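# Place build plate onto 3-D printer bed, aligned

## Task

Take the build plate now resting on the cardboard box and set it on the 3-D printer's bed with its coated side facing up and its left, right and back edges flush with the matching bed edges. The printer must stay upright, and at the end every other item next to or behind the printer must keep its original orientation.

## Robot and tools

Robot: two 6-joint arms with parallel grippers, left_arm and right_arm. Scene frame: origin at table-top height, halfway between the arms' nominal bases; +x points out over the table, +z up, and left_arm sits on the +y side. These names do not match image left and right. Calibrated base origins: left_arm (-0.016, +0.279, 0) m, right_arm (+0.008, -0.309, 0) m, each yawed only slightly.

Command row: every moving call uses rows of exactly 14 numbers covering both arms, even if one arm stays still. Order: left waist, shoulder, elbow, wrist pitch, wrist yaw, wrist roll, left opening, then the same seven for right_arm. Joint entries are absolute target angles in radians in joint space, read the same way as the Joint positions line. They are not Cartesian and not offsets. Stated ranges: waist -2.618..3.054, shoulder 0..3.142, elbow 0..3.142, wrist pitch -1.571..1.571, wrist yaw -1.571..1.571, wrist roll -2.094..2.094. A target more than 0.059 rad beyond a range end, and farther out than the current angle, gets the call refused. True ends may differ by up to 0.059 rad, and an over-range request is clipped to the true end. Opening is an absolute value from -1 (shut) to +1 (fully open).

execute_actions(actions, cameras): actions holds at most one item.
- [] only reads the state and returns images.
- {rows, steps} is an action: 1 to 15 rows, steps 1 to 15 (default 15). Each step lasts 1/30 s and uses one row, and the last row repeats if steps outnumber rows. An action needs at least 6 steps.
- {steps} alone is a wait of up to 300 steps, counted from the previous result, so your thinking time is included.
The result is captured 6 steps before an action finishes, and those remaining steps run afterwards. cameras takes a list of names, ["all"] or [].

move(target, speed, blend, cameras): target is one 14-number row or a list of up to 15 rows, all absolute joint targets. All joints are interpolated together, so the grippers trace curves, and nothing is avoided along the way. speed (rad/s, 0.01-2, default 0.5) caps the joint with the longest travel; give one value, or one per target. blend (rad) rounds corners at intermediate targets; the default 0 stops at each one. Paths take at least 0.5 s and are cut short past 10 s in total. Finger values of the first row are sent at the start; at later targets the arms halt, the fingers are set, and motion resumes. The extra "move:" line reports the ending: done, off_target (resting more than 0.035 rad from a target), moving, held or fault. It also shows limits=held if steps were withheld, and for each arm that is off, its worst joint and the error. Neither done nor off_target tells you about contact.

wait(seconds 0-10, cameras): lets time pass and sends nothing new. zoom_image(camera, region=[x0,y0,x1,y1]) enlarges part of the newest picture from cam_left_wrist or cam_right_wrist, at most 504x504 px. Both cameras give 896x504 images. show_instructions shows the reference image(s). read_manual gives the licence text. finished_scene(scene) closes the current scene, using its number, and cannot be undone.

Result lines: end_effector_position (m) and end_effector_quat_wxyz in the scene frame, possibly off by a few cm. The reported point is between the finger pads, about 1 cm behind the tips. The gripper's +z runs along the fingers and the fingers open along its y. Joint positions and Joint velocities give one block per arm: six joints (rad, rad/s), then the pad gap (m; 0.094 means fully open). "within noise" means that arm is effectively still. grip_measured uses the same scale as the opening command. Joint torques (N m, same order, gravity included) wrap at ±28 for joints 1-3. Other lines: "joint sent to its limit"; "joint command not followed" (the clearance check altered targets, and it does not keep the grippers apart); MOTOR HOT from 75 °C; OVER-TEMPERATURE FAULT at 90 °C, which folds that arm away for the rest of the scene.

Motion limits: per step, each joint's target can lead its measured angle by at most 0.202 (waist), 0.258 (shoulder), 0.3 (elbow), 0.573 (wrist pitch) or 0.522 (wrist yaw, roll) rad. If a target would shift the gripper more than 200 mm, that arm's targets are scaled back. Between calls the arms keep moving toward the last row sent, including while you think, and moving fingers keep moving.

Gripping: the grip force is roughly 50-64 N per pad. It starts pressing at full force once the command is about 0.05 below the reading at contact. Release by commanding well above grip_measured. Close gently on fragile items.

Avoid: dropping the plate, letting go while it is still moving, fast impacts, deep pushes past contact, arm-to-arm collisions, tipping the printer or its neighbours, and anything leaving the table. Long stretched-out holds heat the motors. Brief outside tugs on the held part or pushes on loose items can happen.

Each tool is called by a JSON object that holds its "op" and its "data".

Reference images:

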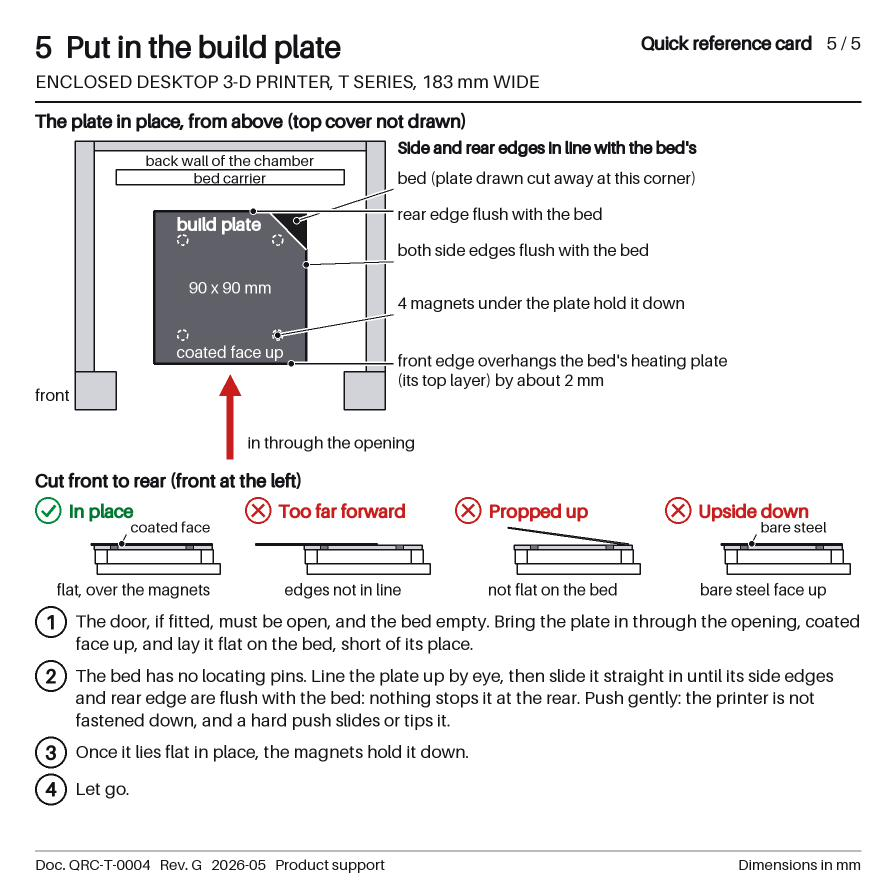

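## Session

{"op": "execute_actions", "data": {"actions": [], "cameras": ["all"]}}

Scene clock: 0.00 s of 4350.00 s.
left_arm: end_effector_position=(+0.4062, +0.2957, +0.0921) grip_measured=+1.000 end_effector_quat_wxyz=(+0.584, -0.024, +0.810, +0.047) | right_arm: end_effector_position=(+0.4034, -0.3302, +0.0855) grip_measured=+1.000 end_effector_quat_wxyz=(+0.590, +0.116, +0.782, -0.163)
Joint positions: left_arm=[-0.005 1.681 0.451 0.908 -0.116 0.012 0.094] | right_arm=[0.235 1.744 0.384 1.052 0.594 0.054 0.094]
Joint velocities: within noise
Joint torques (N m): no reading
Heat: left arm: 48 °C; right arm: 48 °C.

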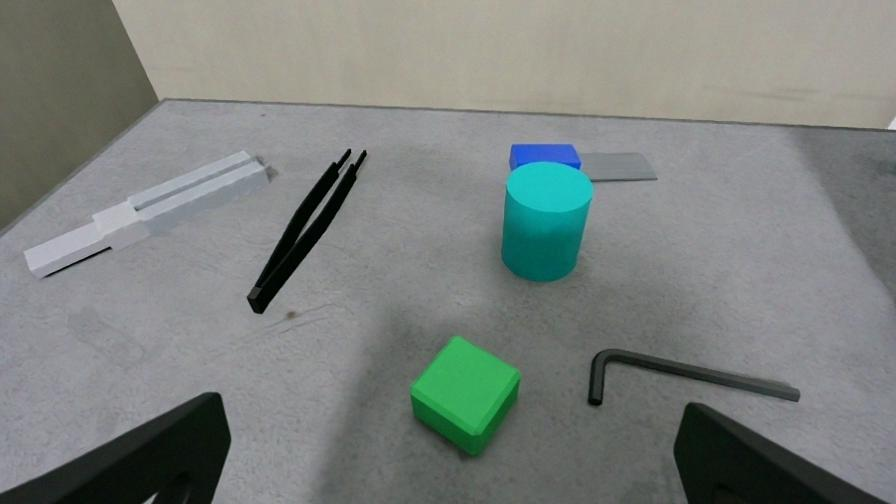

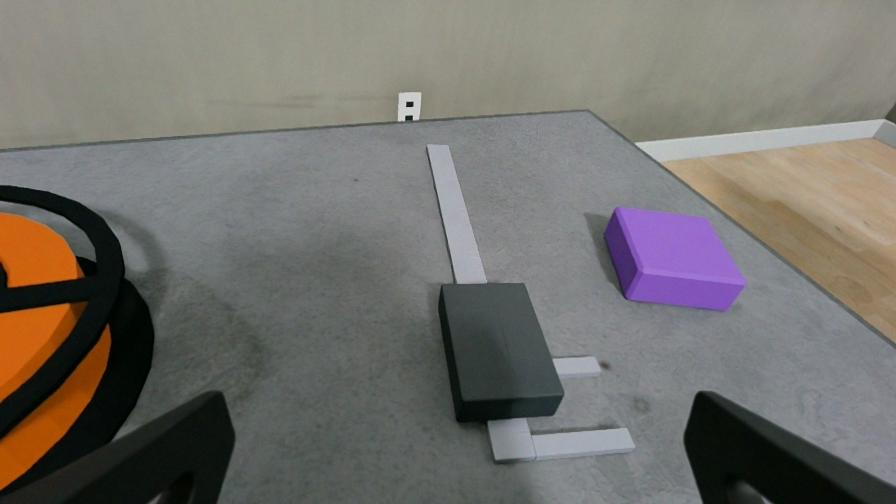

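{"op": "move", "data": {"target": [-0.005,1.2,0.9,0,0,0,1,0.235,1.2,0.9,0,0,0,1], "speed": 1.0}}

{"op": "move", "data": {"target": [-0.5,1.2,0.9,0,0,0,1,0.5,1.2,0.9,0,0,0,1], "speed": 1.0}}

Scene clock: 2.53 s of 4350.00 s.
left_arm: end_effector_position=(+0.3974, +0.2770, +0.2597) grip_measured=+1.000 end_effector_quat_wxyz=(+0.579, +0.005, +0.815, +0.003) | right_arm: end_effector_position=(+0.4122, -0.2284, +0.2557) grip_measured=+1.000 end_effector_quat_wxyz=(+0.573, -0.076, +0.814, +0.055)
Joint positions: left_arm=[-0.005 1.214 0.876 0.003 -0.01 0.007 0.094] | right_arm=[0.235 1.212 0.868 -0.002 0.01 0.006 0.094]
Joint velocities: within noise
Joint torques (N m): left_arm=[0.02 -4.9 9.77 1.96 0.08 -0.05] | right_arm=[0.03 -4.98 9.16 1.49 -0.09 -0.06]
Heat: left arm: 48 °C; right arm: 48 °C.
Kept back: nothing.
move: done

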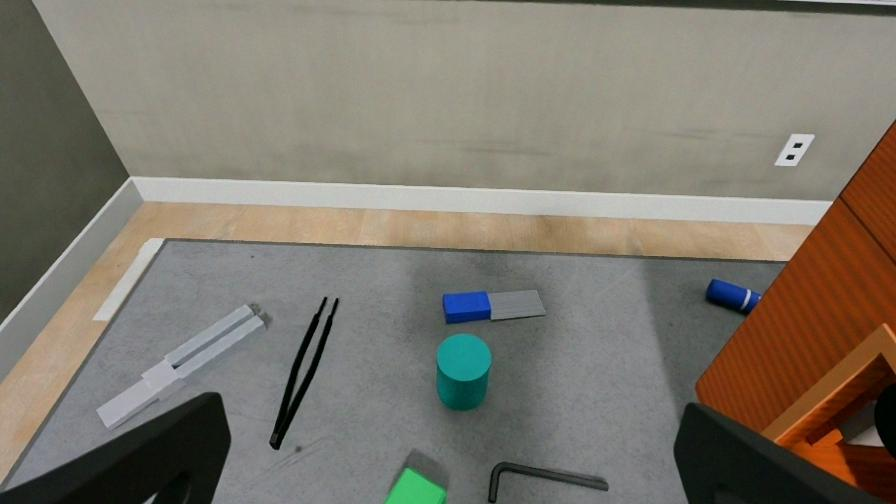

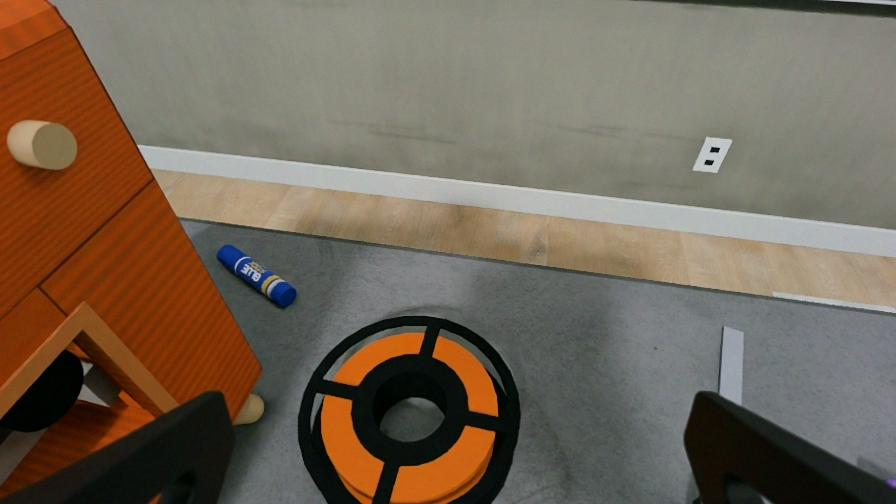

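Scene clock: 3.67 s of 4350.00 s.
left_arm: end_effector_position=(+0.3623, +0.1316, +0.2611) grip_measured=+0.999 end_effector_quat_wxyz=(+0.572, +0.136, +0.806, -0.064) | right_arm: end_effector_position=(+0.3813, -0.1357, +0.2556) grip_measured=+0.999 end_effector_quat_wxyz=(+0.563, -0.170, +0.800, +0.117)
Joint positions: left_arm=[-0.434 1.191 0.877 -0.034 -0.153 0 0.094] | right_arm=[0.481 1.21 0.868 -0.005 0.03 0.005 0.094]
Joint velocities: within noise
Joint torques (N m): left_arm=[-6.46 -2.93 9.7 2.32 1.43 0.01] | right_arm=[1.81 -4.82 9.2 1.5 -0.3 -0.06]
Heat: left arm: 49 °C; right arm: 48 °C.
Kept back: nothing.
move: off_target (left_arm); left_arm: the wrist yaw is farthest, 0.153 rad from its target

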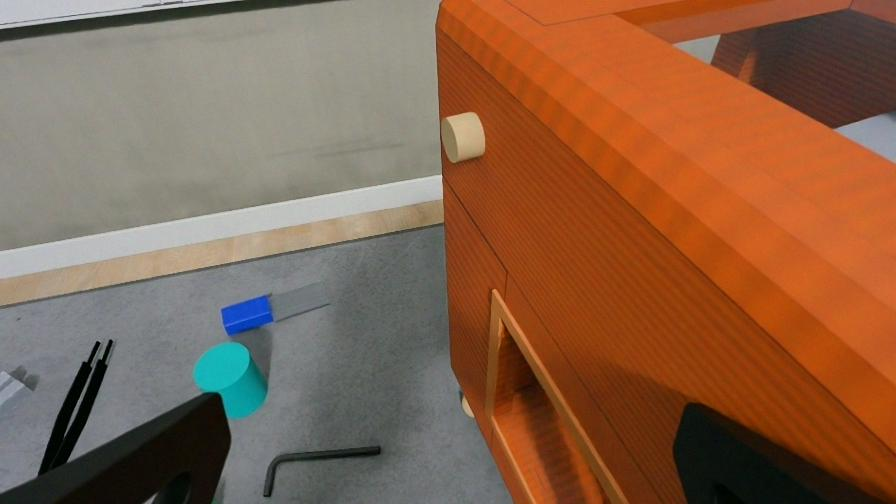

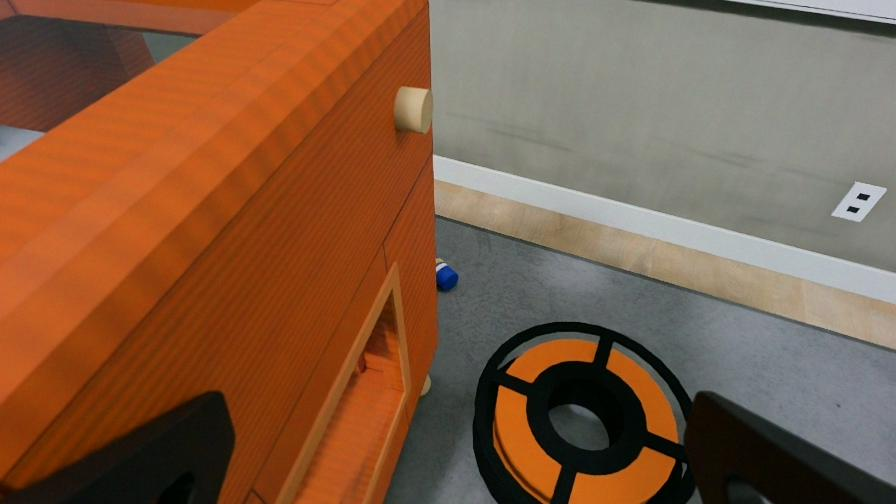

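{"op": "move", "data": {"target": [-0.1,1.1,0.9,0,0,0,1,0.235,1.1,0.9,0,0,0,1], "speed": 0.7}}

Scene clock: 5.07 s of 4350.00 s.
left_arm: end_effector_position=(+0.3791, +0.2371, +0.2927) grip_measured=+0.999 end_effector_quat_wxyz=(+0.611, +0.041, +0.790, -0.030) | right_arm: end_effector_position=(+0.3976, -0.2300, +0.2896) grip_measured=+0.999 end_effector_quat_wxyz=(+0.607, -0.075, +0.789, +0.059)
Joint positions: left_arm=[-0.106 1.12 0.877 -0.012 -0.011 0 0.094] | right_arm=[0.238 1.12 0.868 -0.008 0.009 0.005 0.094]
Joint velocities: within noise
Joint torques (N m): left_arm=[0.59 -4.68 9.76 2.14 0.08 0.02] | right_arm=[-0.25 -4.94 9.18 1.54 -0.09 -0.05]
Heat: left arm: 49 °C; right arm: 48 °C.
Kept back: nothing.
move: done

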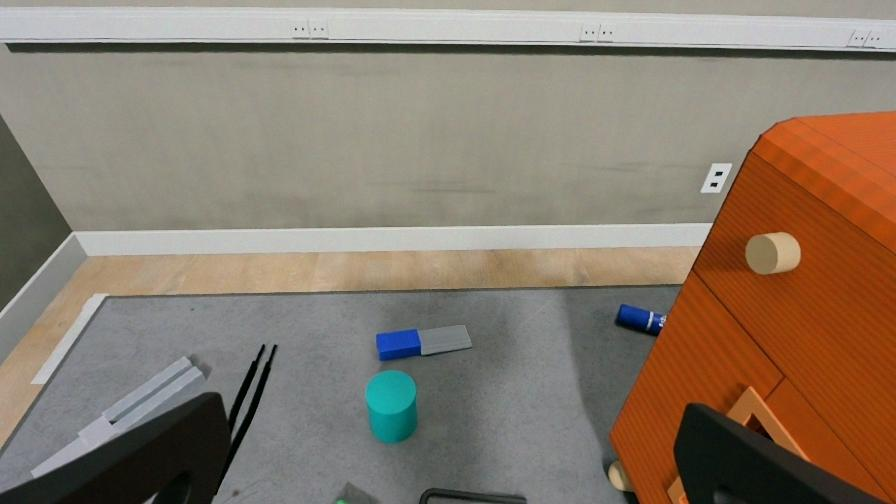

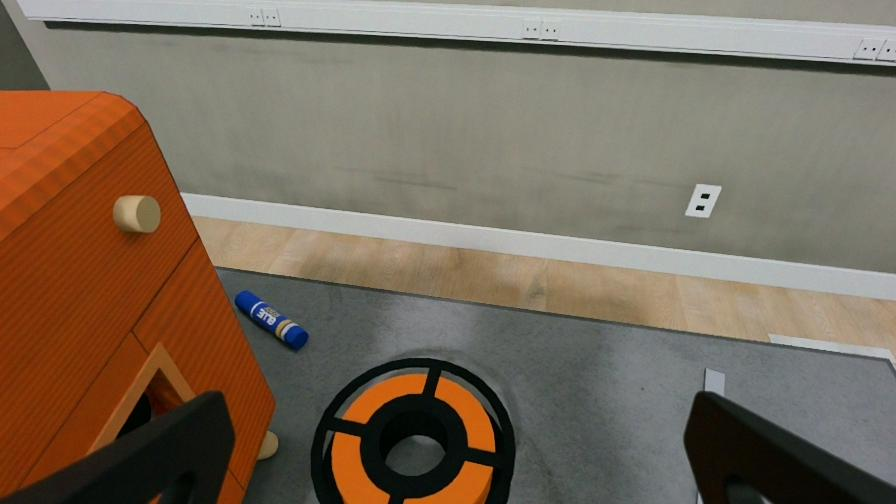

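{"op": "move", "data": {"target": [[-0.1,1.1,0.9,0,0,0,1,0.235,0.8,0.7,-0.5,0,0,1],[-0.1,1.1,0.9,0,0,0,1,0.7,0.8,0.7,-0.5,0,0,1]], "speed": 0.8}}

Scene clock: 7.57 s of 4350.00 s.
left_arm: end_effector_position=(+0.3791, +0.2370, +0.2927) grip_measured=+0.999 end_effector_quat_wxyz=(+0.611, +0.042, +0.790, -0.031) | right_arm: end_effector_position=(+0.2394, -0.1292, +0.2045) grip_measured=+0.999 end_effector_quat_wxyz=(+0.441, -0.284, +0.838, +0.151)
Joint positions: left_arm=[-0.106 1.12 0.877 -0.012 -0.01 0 0.094] | right_arm=[0.695 0.812 0.712 -0.501 0.003 0.005 0.094]
Joint velocities: within noise
Joint torques (N m): left_arm=[0.61 -4.68 9.76 2.14 0.08 0.02] | right_arm=[0.49 -1.66 5.49 1.34 -0.03 -0.04]
Heat: left arm: 50 °C; right arm: 48 °C.
Kept back: nothing.
move: done

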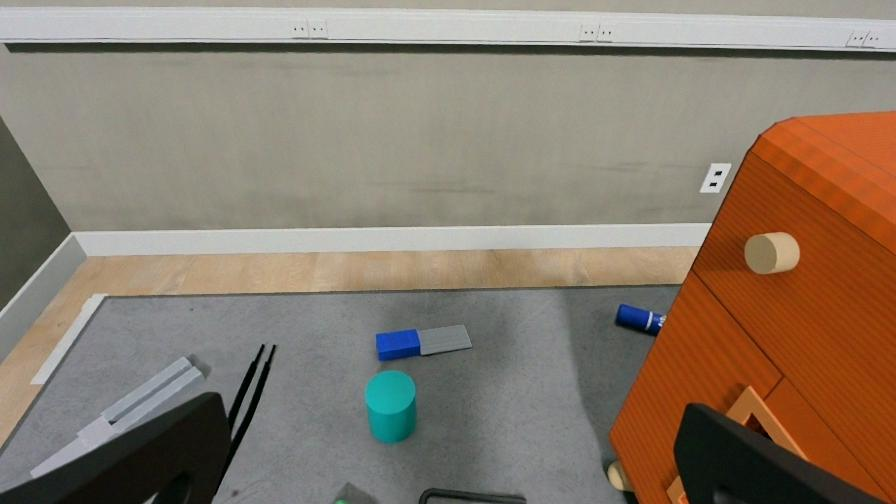

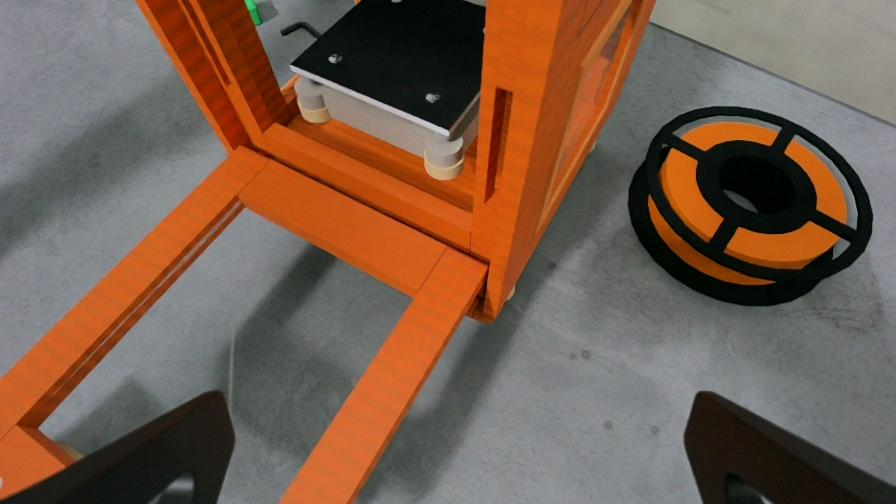

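{"op": "move", "data": {"target": [-0.1,1.1,0.9,0,0,0,1,1.15,0.7,0.7,-0.5,0,0,1], "speed": 0.8}}

{"op": "move", "data": {"target": [-0.6,0.7,0.7,-0.5,0,0,1,0.3,0.7,0.7,-0.7,0,0,1], "speed": 0.8}}

Scene clock: 8.80 s of 4350.00 s.
left_arm: end_effector_position=(+0.3791, +0.2370, +0.2927) grip_measured=+0.999 end_effector_quat_wxyz=(+0.611, +0.042, +0.790, -0.031) | right_arm: end_effector_position=(+0.1333, -0.0559, +0.2317) grip_measured=+0.999 end_effector_quat_wxyz=(+0.433, -0.451, +0.732, +0.269)
Joint positions: left_arm=[-0.106 1.12 0.877 -0.012 -0.01 0 0.094] | right_arm=[1.145 0.709 0.712 -0.503 0.002 0.004 0.094]
Joint velocities: within noise
Joint torques (N m): left_arm=[0.59 -4.67 9.76 2.14 0.08 0.02] | right_arm=[0.44 -0.61 5.38 1.42 -0.02 -0.03]
Heat: left arm: 50 °C; right arm: 48 °C.
Kept back: nothing.
move: done

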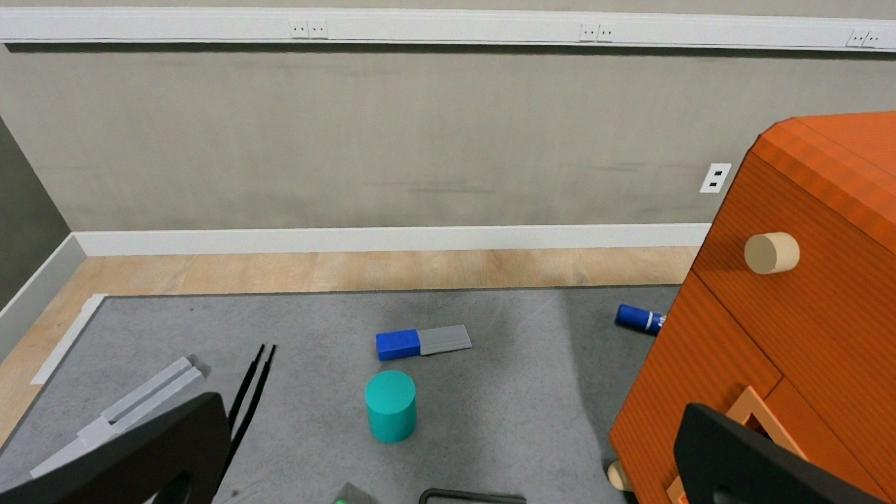

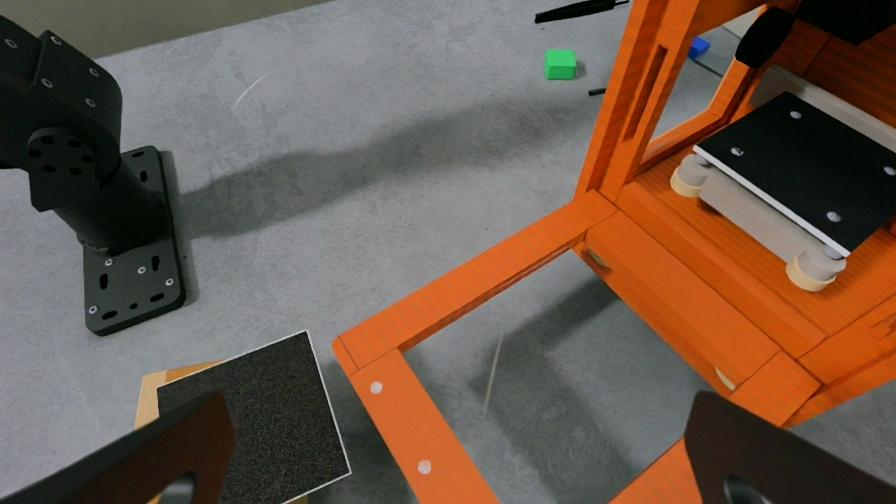

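Scene clock: 10.60 s of 4350.00 s.
left_arm: end_effector_position=(+0.2189, +0.1212, +0.2316) grip_measured=+0.999 end_effector_quat_wxyz=(+0.489, +0.252, +0.822, -0.148) | right_arm: end_effector_position=(+0.2536, -0.2405, +0.1913) grip_measured=+1.000 end_effector_quat_wxyz=(+0.418, -0.120, +0.898, +0.057)
Joint positions: left_arm=[-0.592 0.71 0.708 -0.496 -0.006 0 0.094] | right_arm=[0.304 0.709 0.712 -0.701 0 0.004 0.094]
Joint velocities: within noise
Joint torques (N m): left_arm=[-0.8 -1.05 6.38 1.89 0.05 0.02] | right_arm=[-0.36 -0.44 5.26 1.27 0 -0.04]
Heat: left arm: 50 °C; right arm: 48 °C.
Kept back: nothing.
move: done

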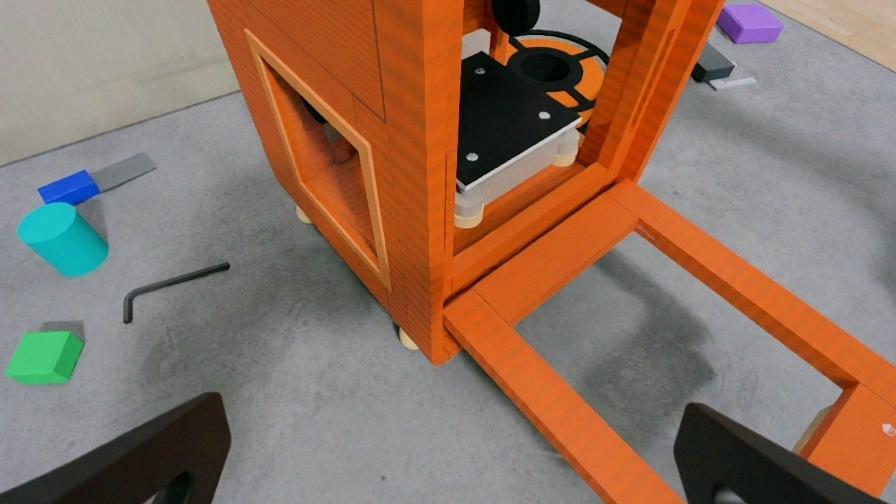

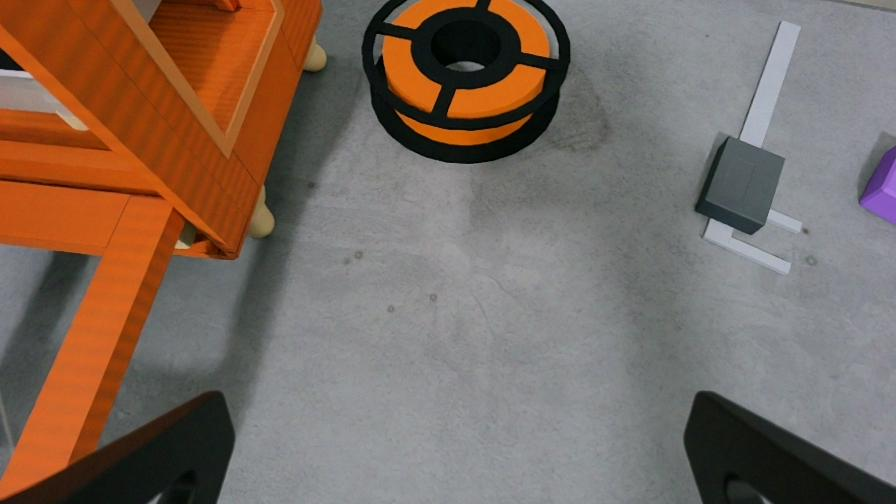

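{"op": "move", "data": {"target": [-0.1,0.7,0.7,-0.5,0,0,1,1.45,0.5,0.55,-0.6,0,0,1], "speed": 1.0}}

Scene clock: 13.37 s of 4350.00 s.
left_arm: end_effector_position=(+0.2652, +0.2483, +0.2314) grip_measured=+0.999 end_effector_quat_wxyz=(+0.510, +0.048, +0.858, -0.028) | right_arm: end_effector_position=(+0.0458, -0.0719, +0.1862) grip_measured=+1.000 end_effector_quat_wxyz=(+0.365, -0.567, +0.669, +0.311)
Joint positions: left_arm=[-0.108 0.71 0.708 -0.497 -0.004 0 0.094] | right_arm=[1.445 0.511 0.563 -0.623 0.001 0.004 0.094]
Joint velocities: within noise
Joint torques (N m): left_arm=[0.8 -1.05 6.39 1.88 0.03 0.01] | right_arm=[0.47 0.61 5.14 1.57 -0.01 -0.04]
Heat: left arm: 51 °C; right arm: 47 °C.
Kept back: nothing.
move: done

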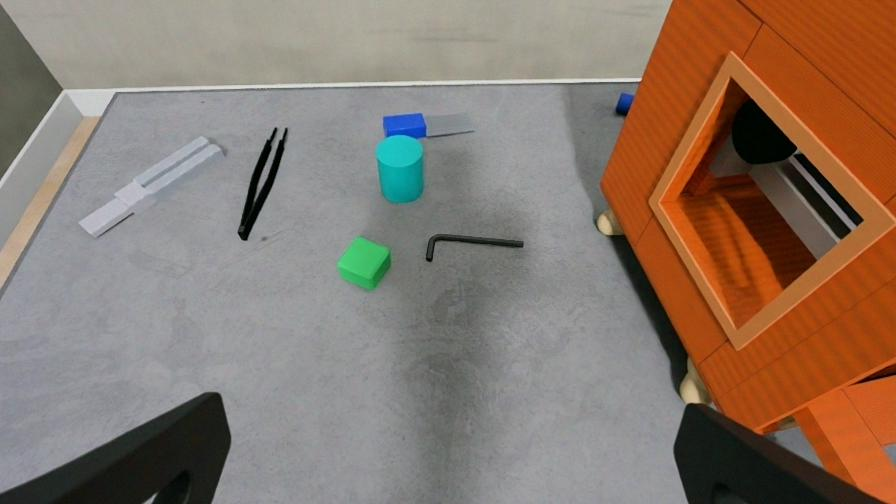

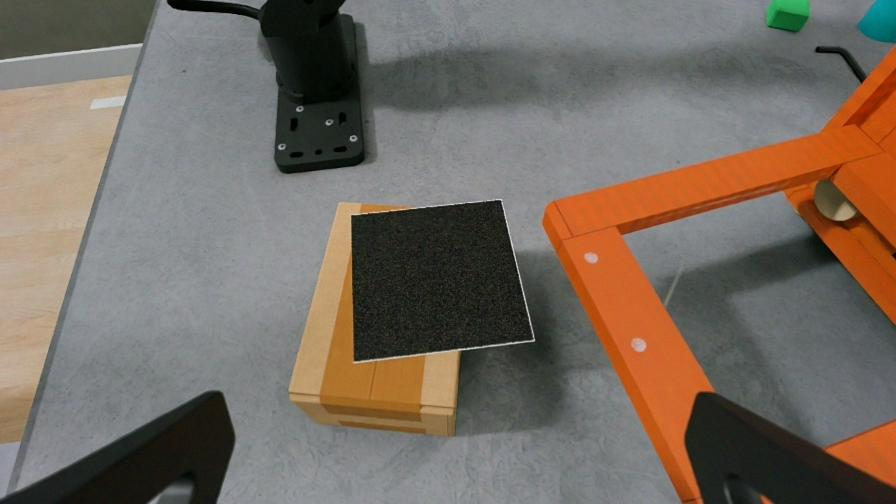

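{"op": "move", "data": {"target": [[-0.1,0.7,0.7,-0.5,0,0,1,0.678,0.6,0.6,-0.5,0,0,-0.36],[-0.6,0.6,0.6,-0.6,0,0,1,0.678,1.4032,0.2133,0.7899,-1.2544,-1.953,-0.36],[-1.42,0.511,0.563,-0.623,0,0,1,0.678,1.4032,0.2133,0.7899,-1.2544,-1.953,-0.36]], "speed": 1.2}}

Scene clock: 25.20 s of 4350.00 s.
left_arm: end_effector_position=(+0.0219, +0.0398, +0.1882) grip_measured=+0.999 end_effector_quat_wxyz=(+0.365, +0.571, +0.666, -0.311) | right_arm: end_effector_position=(+0.1087, -0.0277, +0.1242) grip_measured=-0.359 end_effector_quat_wxyz=(-0.649, +0.746, +0.111, -0.097)
Joint positions: left_arm=[-1.412 0.523 0.572 -0.62 -0.003 0 0.094] | right_arm=[0.669 1.395 0.223 0.774 -1.206 -1.944 0.03]
Joint velocities: within noise
Joint torques (N m): left_arm=[-0.8 -0.18 6.19 1.83 0.01 0.02] | right_arm=[0.96 -2.35 3.48 1.25 -0.71 -0.09]
Heat: left arm: 51 °C; right arm: 47 °C.
Kept back: nothing.
move: off_target (right_arm); right_arm: the wrist yaw is farthest, 0.049 rad from its target

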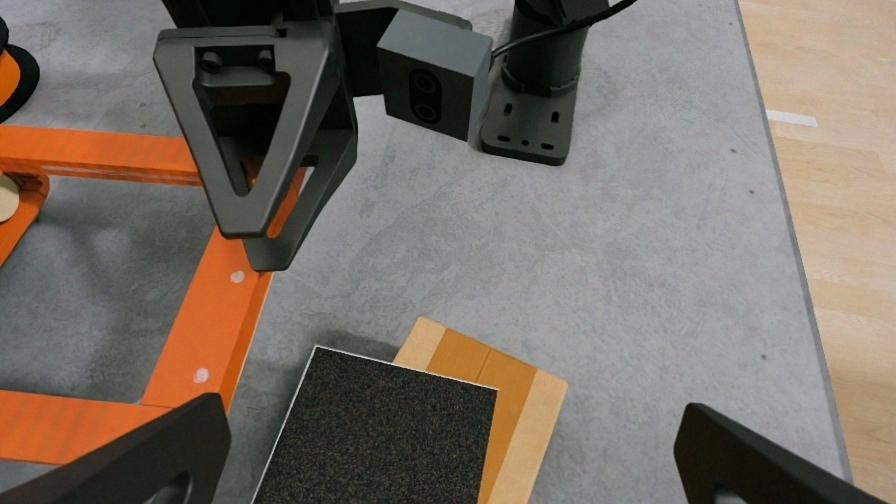

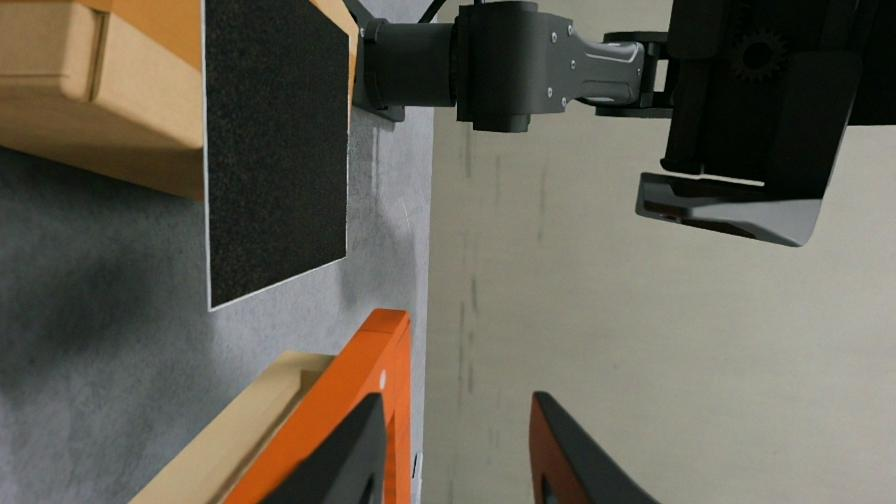

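{"op": "move", "data": {"target": [-1.42,0.511,0.563,-0.623,0,0,1,0.678,1.7839,0.1607,1.2232,-1.2744,-1.953,-0.36], "speed": 0.6}}

Scene clock: 28.17 s of 4350.00 s.
left_arm: end_effector_position=(+0.0219, +0.0399, +0.1881) grip_measured=+0.999 end_effector_quat_wxyz=(+0.365, +0.571, +0.666, -0.311) | right_arm: end_effector_position=(+0.0888, -0.0321, +0.0994) grip_measured=-0.361 end_effector_quat_wxyz=(+0.675, -0.706, -0.187, +0.109)
Joint positions: left_arm=[-1.412 0.523 0.572 -0.62 -0.003 0 0.094] | right_arm=[0.673 1.757 0.166 1.293 -1.342 -1.961 0.03]
Joint velocities: within noise
Joint torques (N m): left_arm=[-0.81 -0.17 6.19 1.83 0.01 0.01] | right_arm=[0.47 -1.99 1.62 0.42 0.53 0.09]
Heat: left arm: 51 °C; right arm: 47 °C.
Kept back: nothing.
move: off_target (right_arm); right_arm: the wrist pitch is farthest, 0.070 rad from its target

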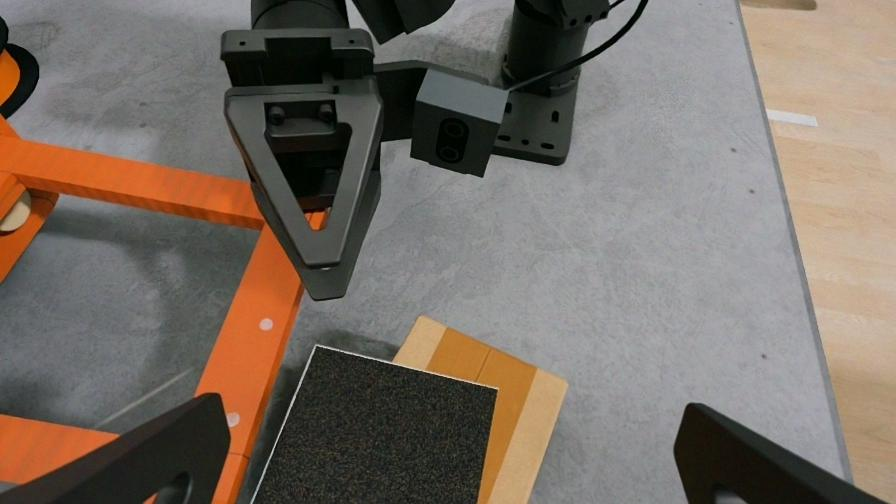

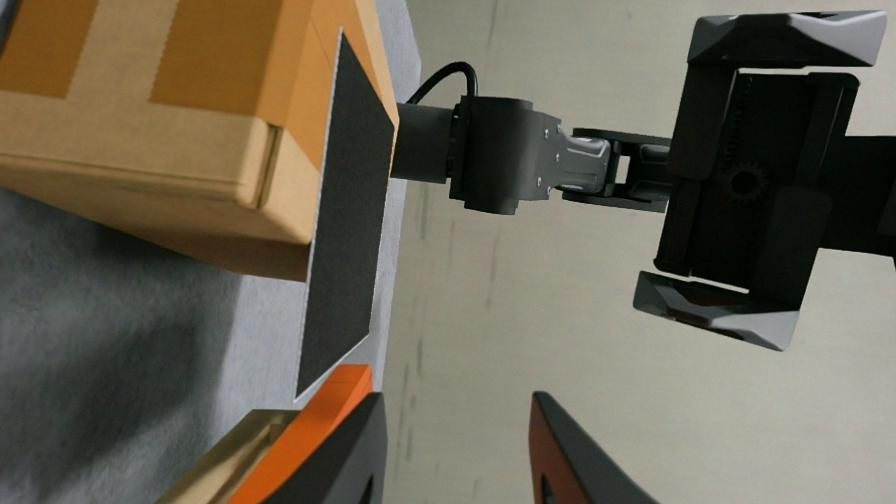

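{"op": "move", "data": {"target": [-1.42,0.511,0.563,-0.623,0,0,1,0.678,1.2,0.3,0.7,-1.2544,-1.953,-0.36], "speed": 0.6}}

Scene clock: 30.70 s of 4350.00 s.
left_arm: end_effector_position=(+0.0219, +0.0399, +0.1881) grip_measured=+0.999 end_effector_quat_wxyz=(+0.365, +0.571, +0.666, -0.311) | right_arm: end_effector_position=(+0.1012, -0.0283, +0.1749) grip_measured=-0.361 end_effector_quat_wxyz=(+0.680, -0.708, -0.181, +0.056)
Joint positions: left_arm=[-1.412 0.523 0.572 -0.62 -0.003 0 0.094] | right_arm=[0.672 1.212 0.27 0.714 -1.259 -1.955 0.03]
Joint velocities: within noise
Joint torques (N m): left_arm=[-0.8 -0.16 6.19 1.83 0.01 0.02] | right_arm=[0.61 -3.41 7.47 0.96 -0.08 0.04]
Heat: left arm: 51 °C; right arm: 47 °C.
Kept back: nothing.
move: done

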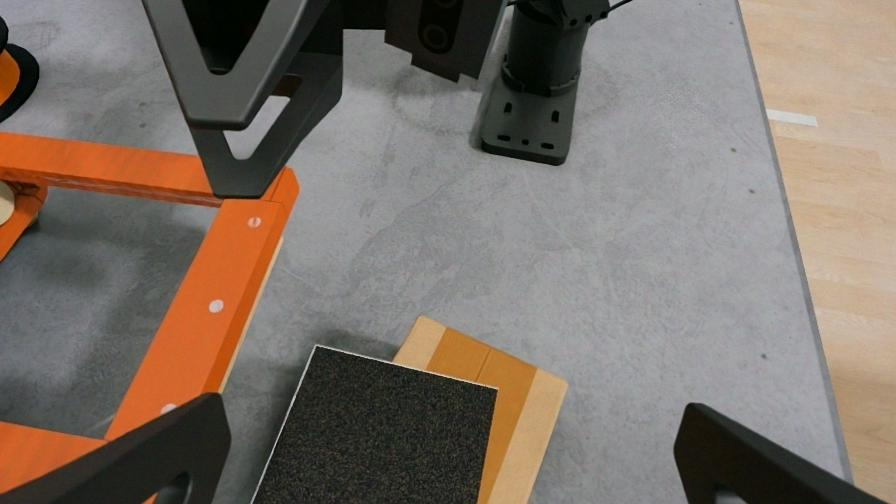

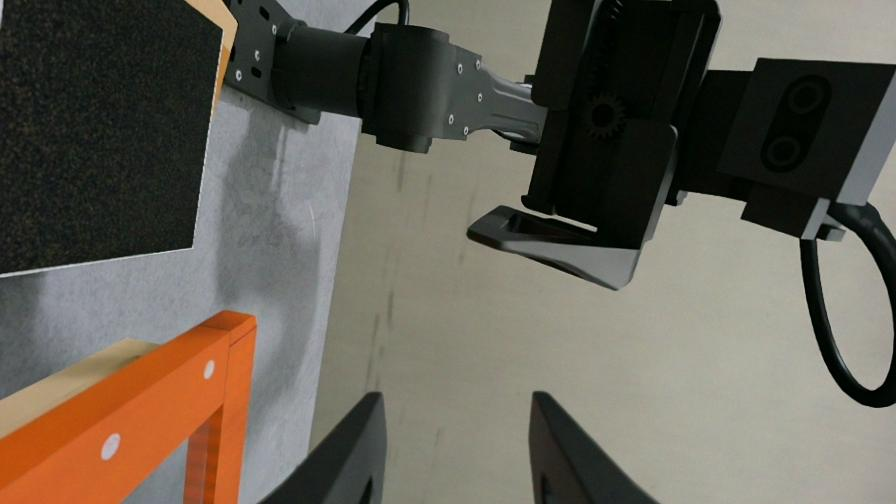

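{"op": "move", "data": {"target": [[-1.42,0.511,0.563,-0.623,0,0,0,0.75,0.8,0.6,-0.3,-0.6,-1,-0.36],[-1.42,0.511,0.563,-0.623,0,0,0,1.55,0.4,0.5,-0.75,0,0,-0.36]], "speed": 1.2}}

Scene clock: 39.70 s of 4350.00 s.
left_arm: end_effector_position=(+0.0219, +0.0399, +0.1881) grip_measured=+0.002 end_effector_quat_wxyz=(+0.364, +0.571, +0.667, -0.311) | right_arm: end_effector_position=(+0.0184, -0.0960, +0.1582) grip_measured=-0.361 end_effector_quat_wxyz=(-0.321, +0.618, -0.649, -0.307)
Joint positions: left_arm=[-1.412 0.523 0.572 -0.62 -0.003 0 0.047] | right_arm=[1.545 0.411 0.513 -0.751 -0.01 -0.006 0.03]
Joint velocities: within noise
Joint torques (N m): left_arm=[-0.79 -0.17 6.19 1.83 0.01 0.02] | right_arm=[0.47 1.16 5.05 1.31 0.11 0.07]
Heat: left arm: 51 °C; right arm: 46 °C.
Kept back: nothing.
move: done

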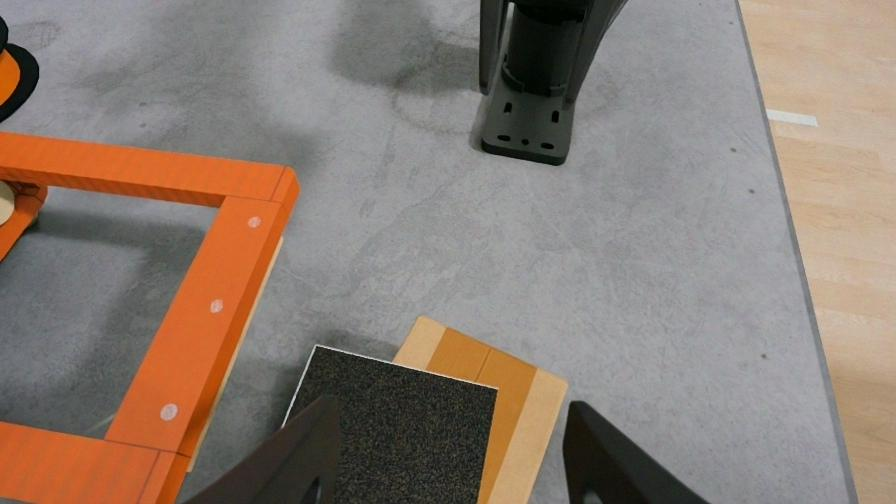

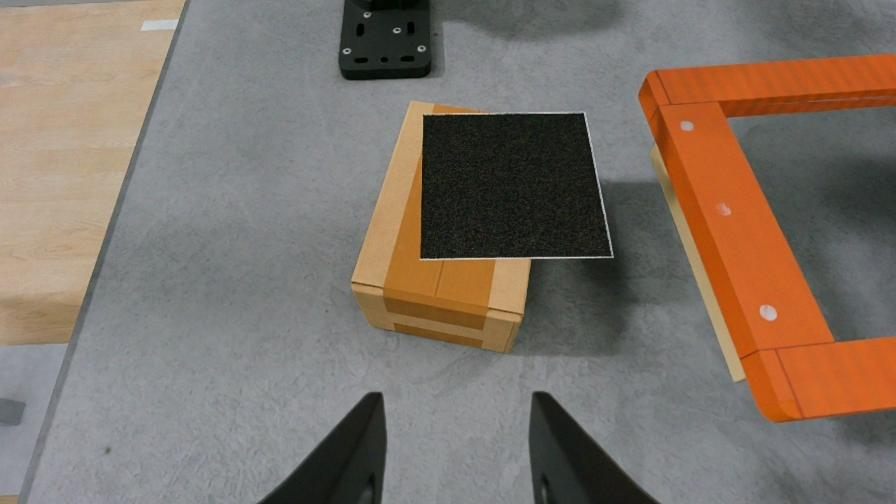

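{"op": "move", "data": {"target": [[-1.42,0.511,0.563,-0.623,0,0,0,1.0,0.7,0.45,-0.3,-0.5,-1.2,-0.064],[-1.42,0.511,0.563,-0.623,0,0,0,0.8585,0.9568,0.2424,0.2144,-0.82,-1.944,-0.064],[-1.42,0.511,0.563,-0.623,0,0,0,0.8585,1.3593,0.0793,0.78,-0.82,-1.944,-0.064]], "speed": 0.8, "blend": [0.1,0.05,0]}}

Scene clock: 47.97 s of 4350.00 s.
left_arm: end_effector_position=(+0.0219, +0.0399, +0.1881) grip_measured=+0.002 end_effector_quat_wxyz=(+0.364, +0.571, +0.667, -0.311) | right_arm: end_effector_position=(+0.0878, -0.0269, +0.0727) grip_measured=-0.065 end_effector_quat_wxyz=(-0.585, +0.807, +0.066, -0.039)
Joint positions: left_arm=[-1.412 0.523 0.572 -0.62 -0.003 0 0.047] | right_arm=[0.861 1.347 0.085 0.781 -0.833 -1.955 0.044]
Joint velocities: within noise
Joint torques (N m): left_arm=[-0.8 -0.17 6.19 1.83 0.02 0.02] | right_arm=[-0.24 -1.28 3.48 1.23 -0.07 0.11]
Heat: left arm: 50 °C; right arm: 46 °C.
Kept back: nothing.
move: done

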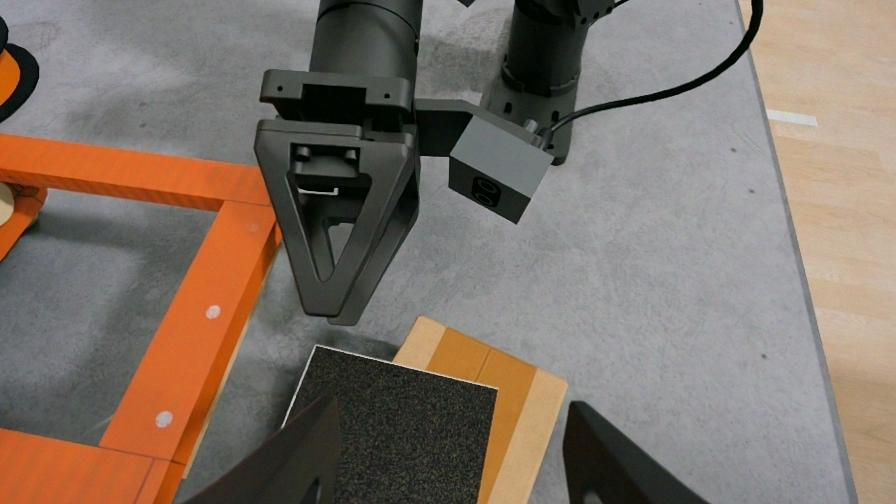

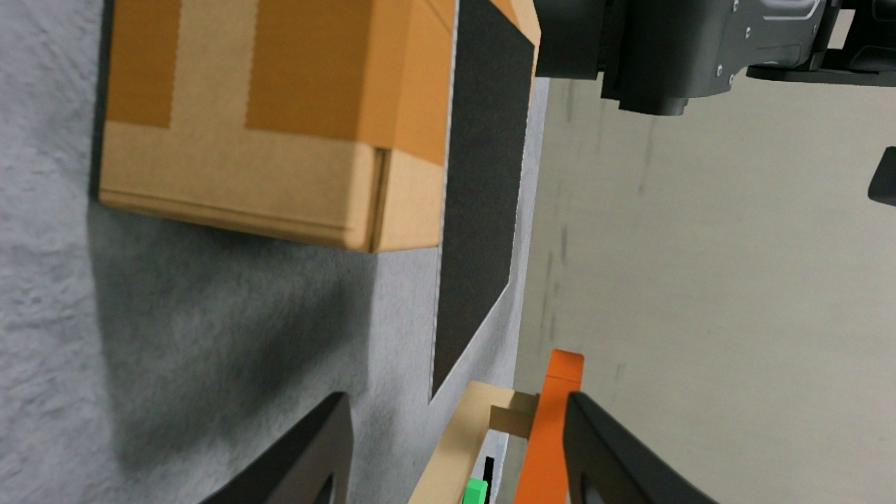

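{"op": "move", "data": {"target": [-1.42,0.511,0.563,-0.623,0,0,0,0.9685,1.5098,0.0824,1.025,-0.725,-1.845,-0.064], "speed": 0.3}}

Scene clock: 51.37 s of 4350.00 s.
left_arm: end_effector_position=(+0.0219, +0.0399, +0.1881) grip_measured=+0.002 end_effector_quat_wxyz=(+0.364, +0.571, +0.667, -0.311) | right_arm: end_effector_position=(+0.0849, -0.0080, +0.0748) grip_measured=-0.065 end_effector_quat_wxyz=(-0.602, +0.796, +0.062, -0.028)
Joint positions: left_arm=[-1.412 0.523 0.572 -0.62 -0.003 0 0.047] | right_arm=[0.958 1.496 0.085 1.033 -0.737 -1.863 0.044]
Joint velocities: within noise
Joint torques (N m): left_arm=[-0.8 -0.17 6.17 1.83 0.01 0.02] | right_arm=[1.1 -1.87 3.1 1.23 -0.03 0.21]
Heat: left arm: 50 °C; right arm: 46 °C.
Kept back: nothing.
move: done

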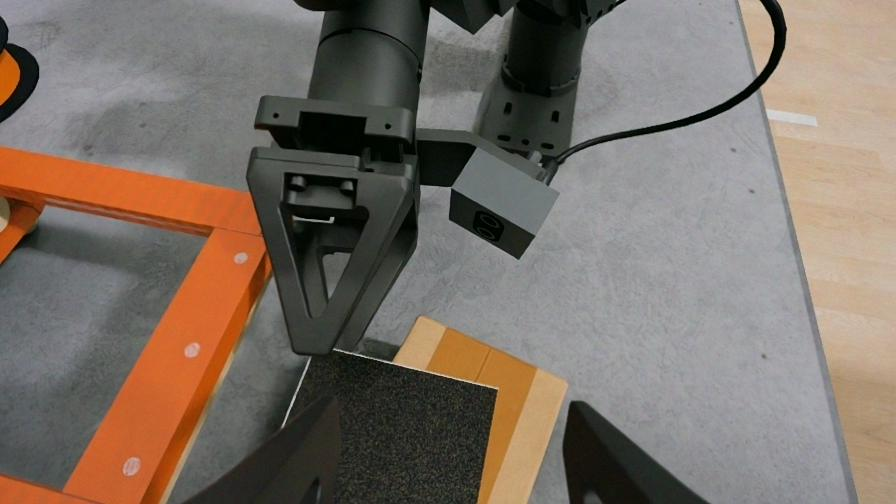

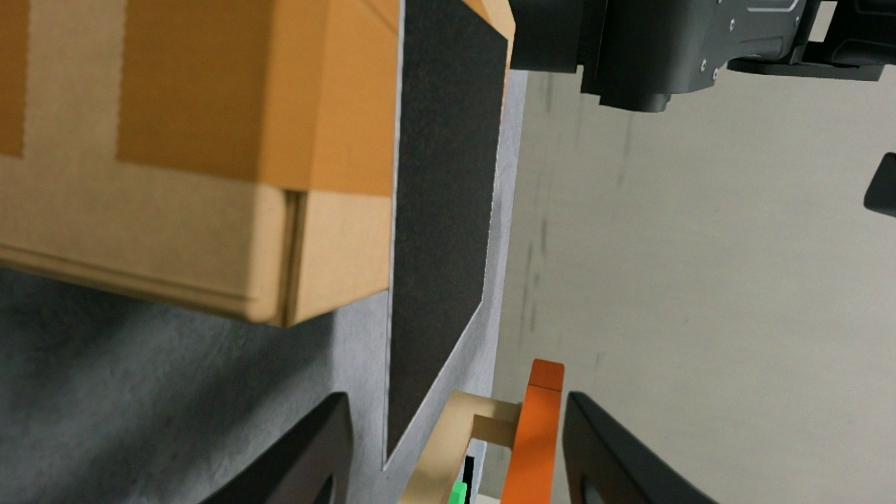

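{"op": "move", "data": {"target": [-1.42,0.511,0.563,-0.623,0,0,0,1.0944,1.4694,0.0712,1.0382,-0.5461,-1.764,-0.064], "speed": 0.25}}

Scene clock: 54.23 s of 4350.00 s.
left_arm: end_effector_position=(+0.0219, +0.0399, +0.1881) grip_measured=+0.002 end_effector_quat_wxyz=(+0.364, +0.571, +0.667, -0.311) | right_arm: end_effector_position=(+0.0772, +0.0029, +0.0713) grip_measured=-0.065 end_effector_quat_wxyz=(-0.591, +0.806, +0.030, -0.016)
Joint positions: left_arm=[-1.412 0.523 0.572 -0.62 -0.003 0 0.047] | right_arm=[1.09 1.487 0.082 1.044 -0.55 -1.777 0.044]
Joint velocities: within noise
Joint torques (N m): left_arm=[-0.79 -0.17 6.17 1.83 0.02 0.02] | right_arm=[0.51 -4.85 2.52 1.34 -0.09 0.14]
Heat: left arm: 50 °C; right arm: 46 °C.
Kept back: nothing.
move: done

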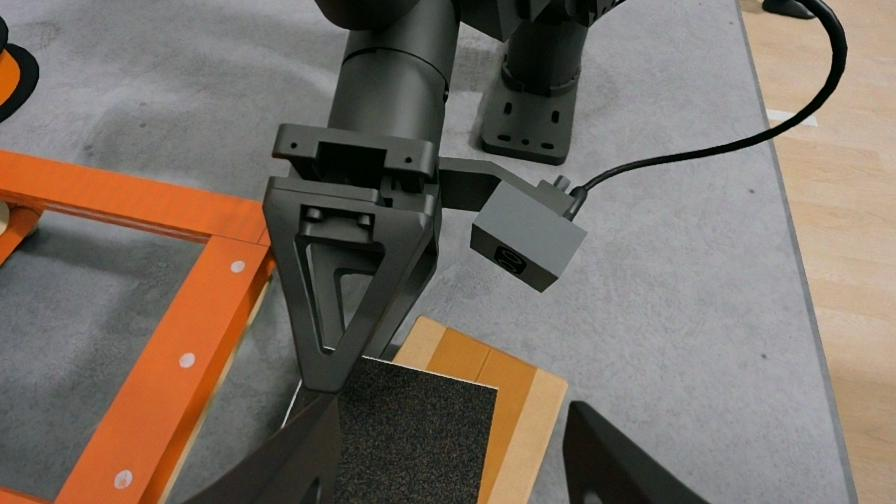

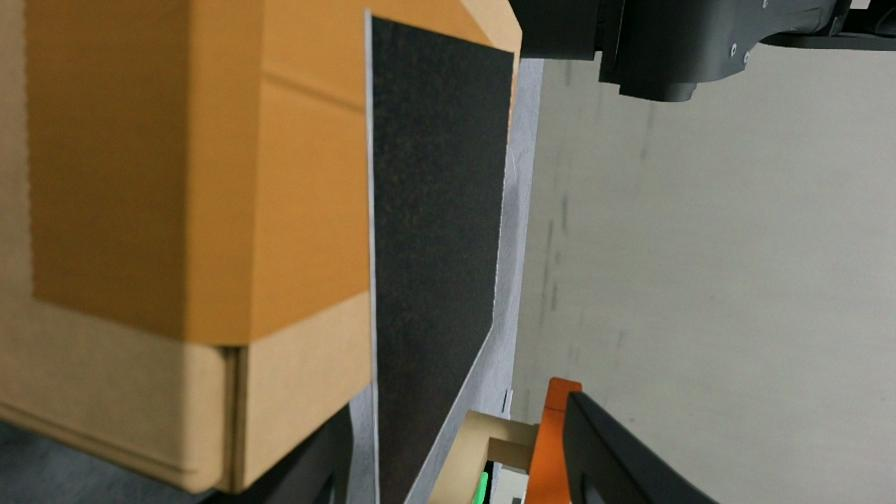

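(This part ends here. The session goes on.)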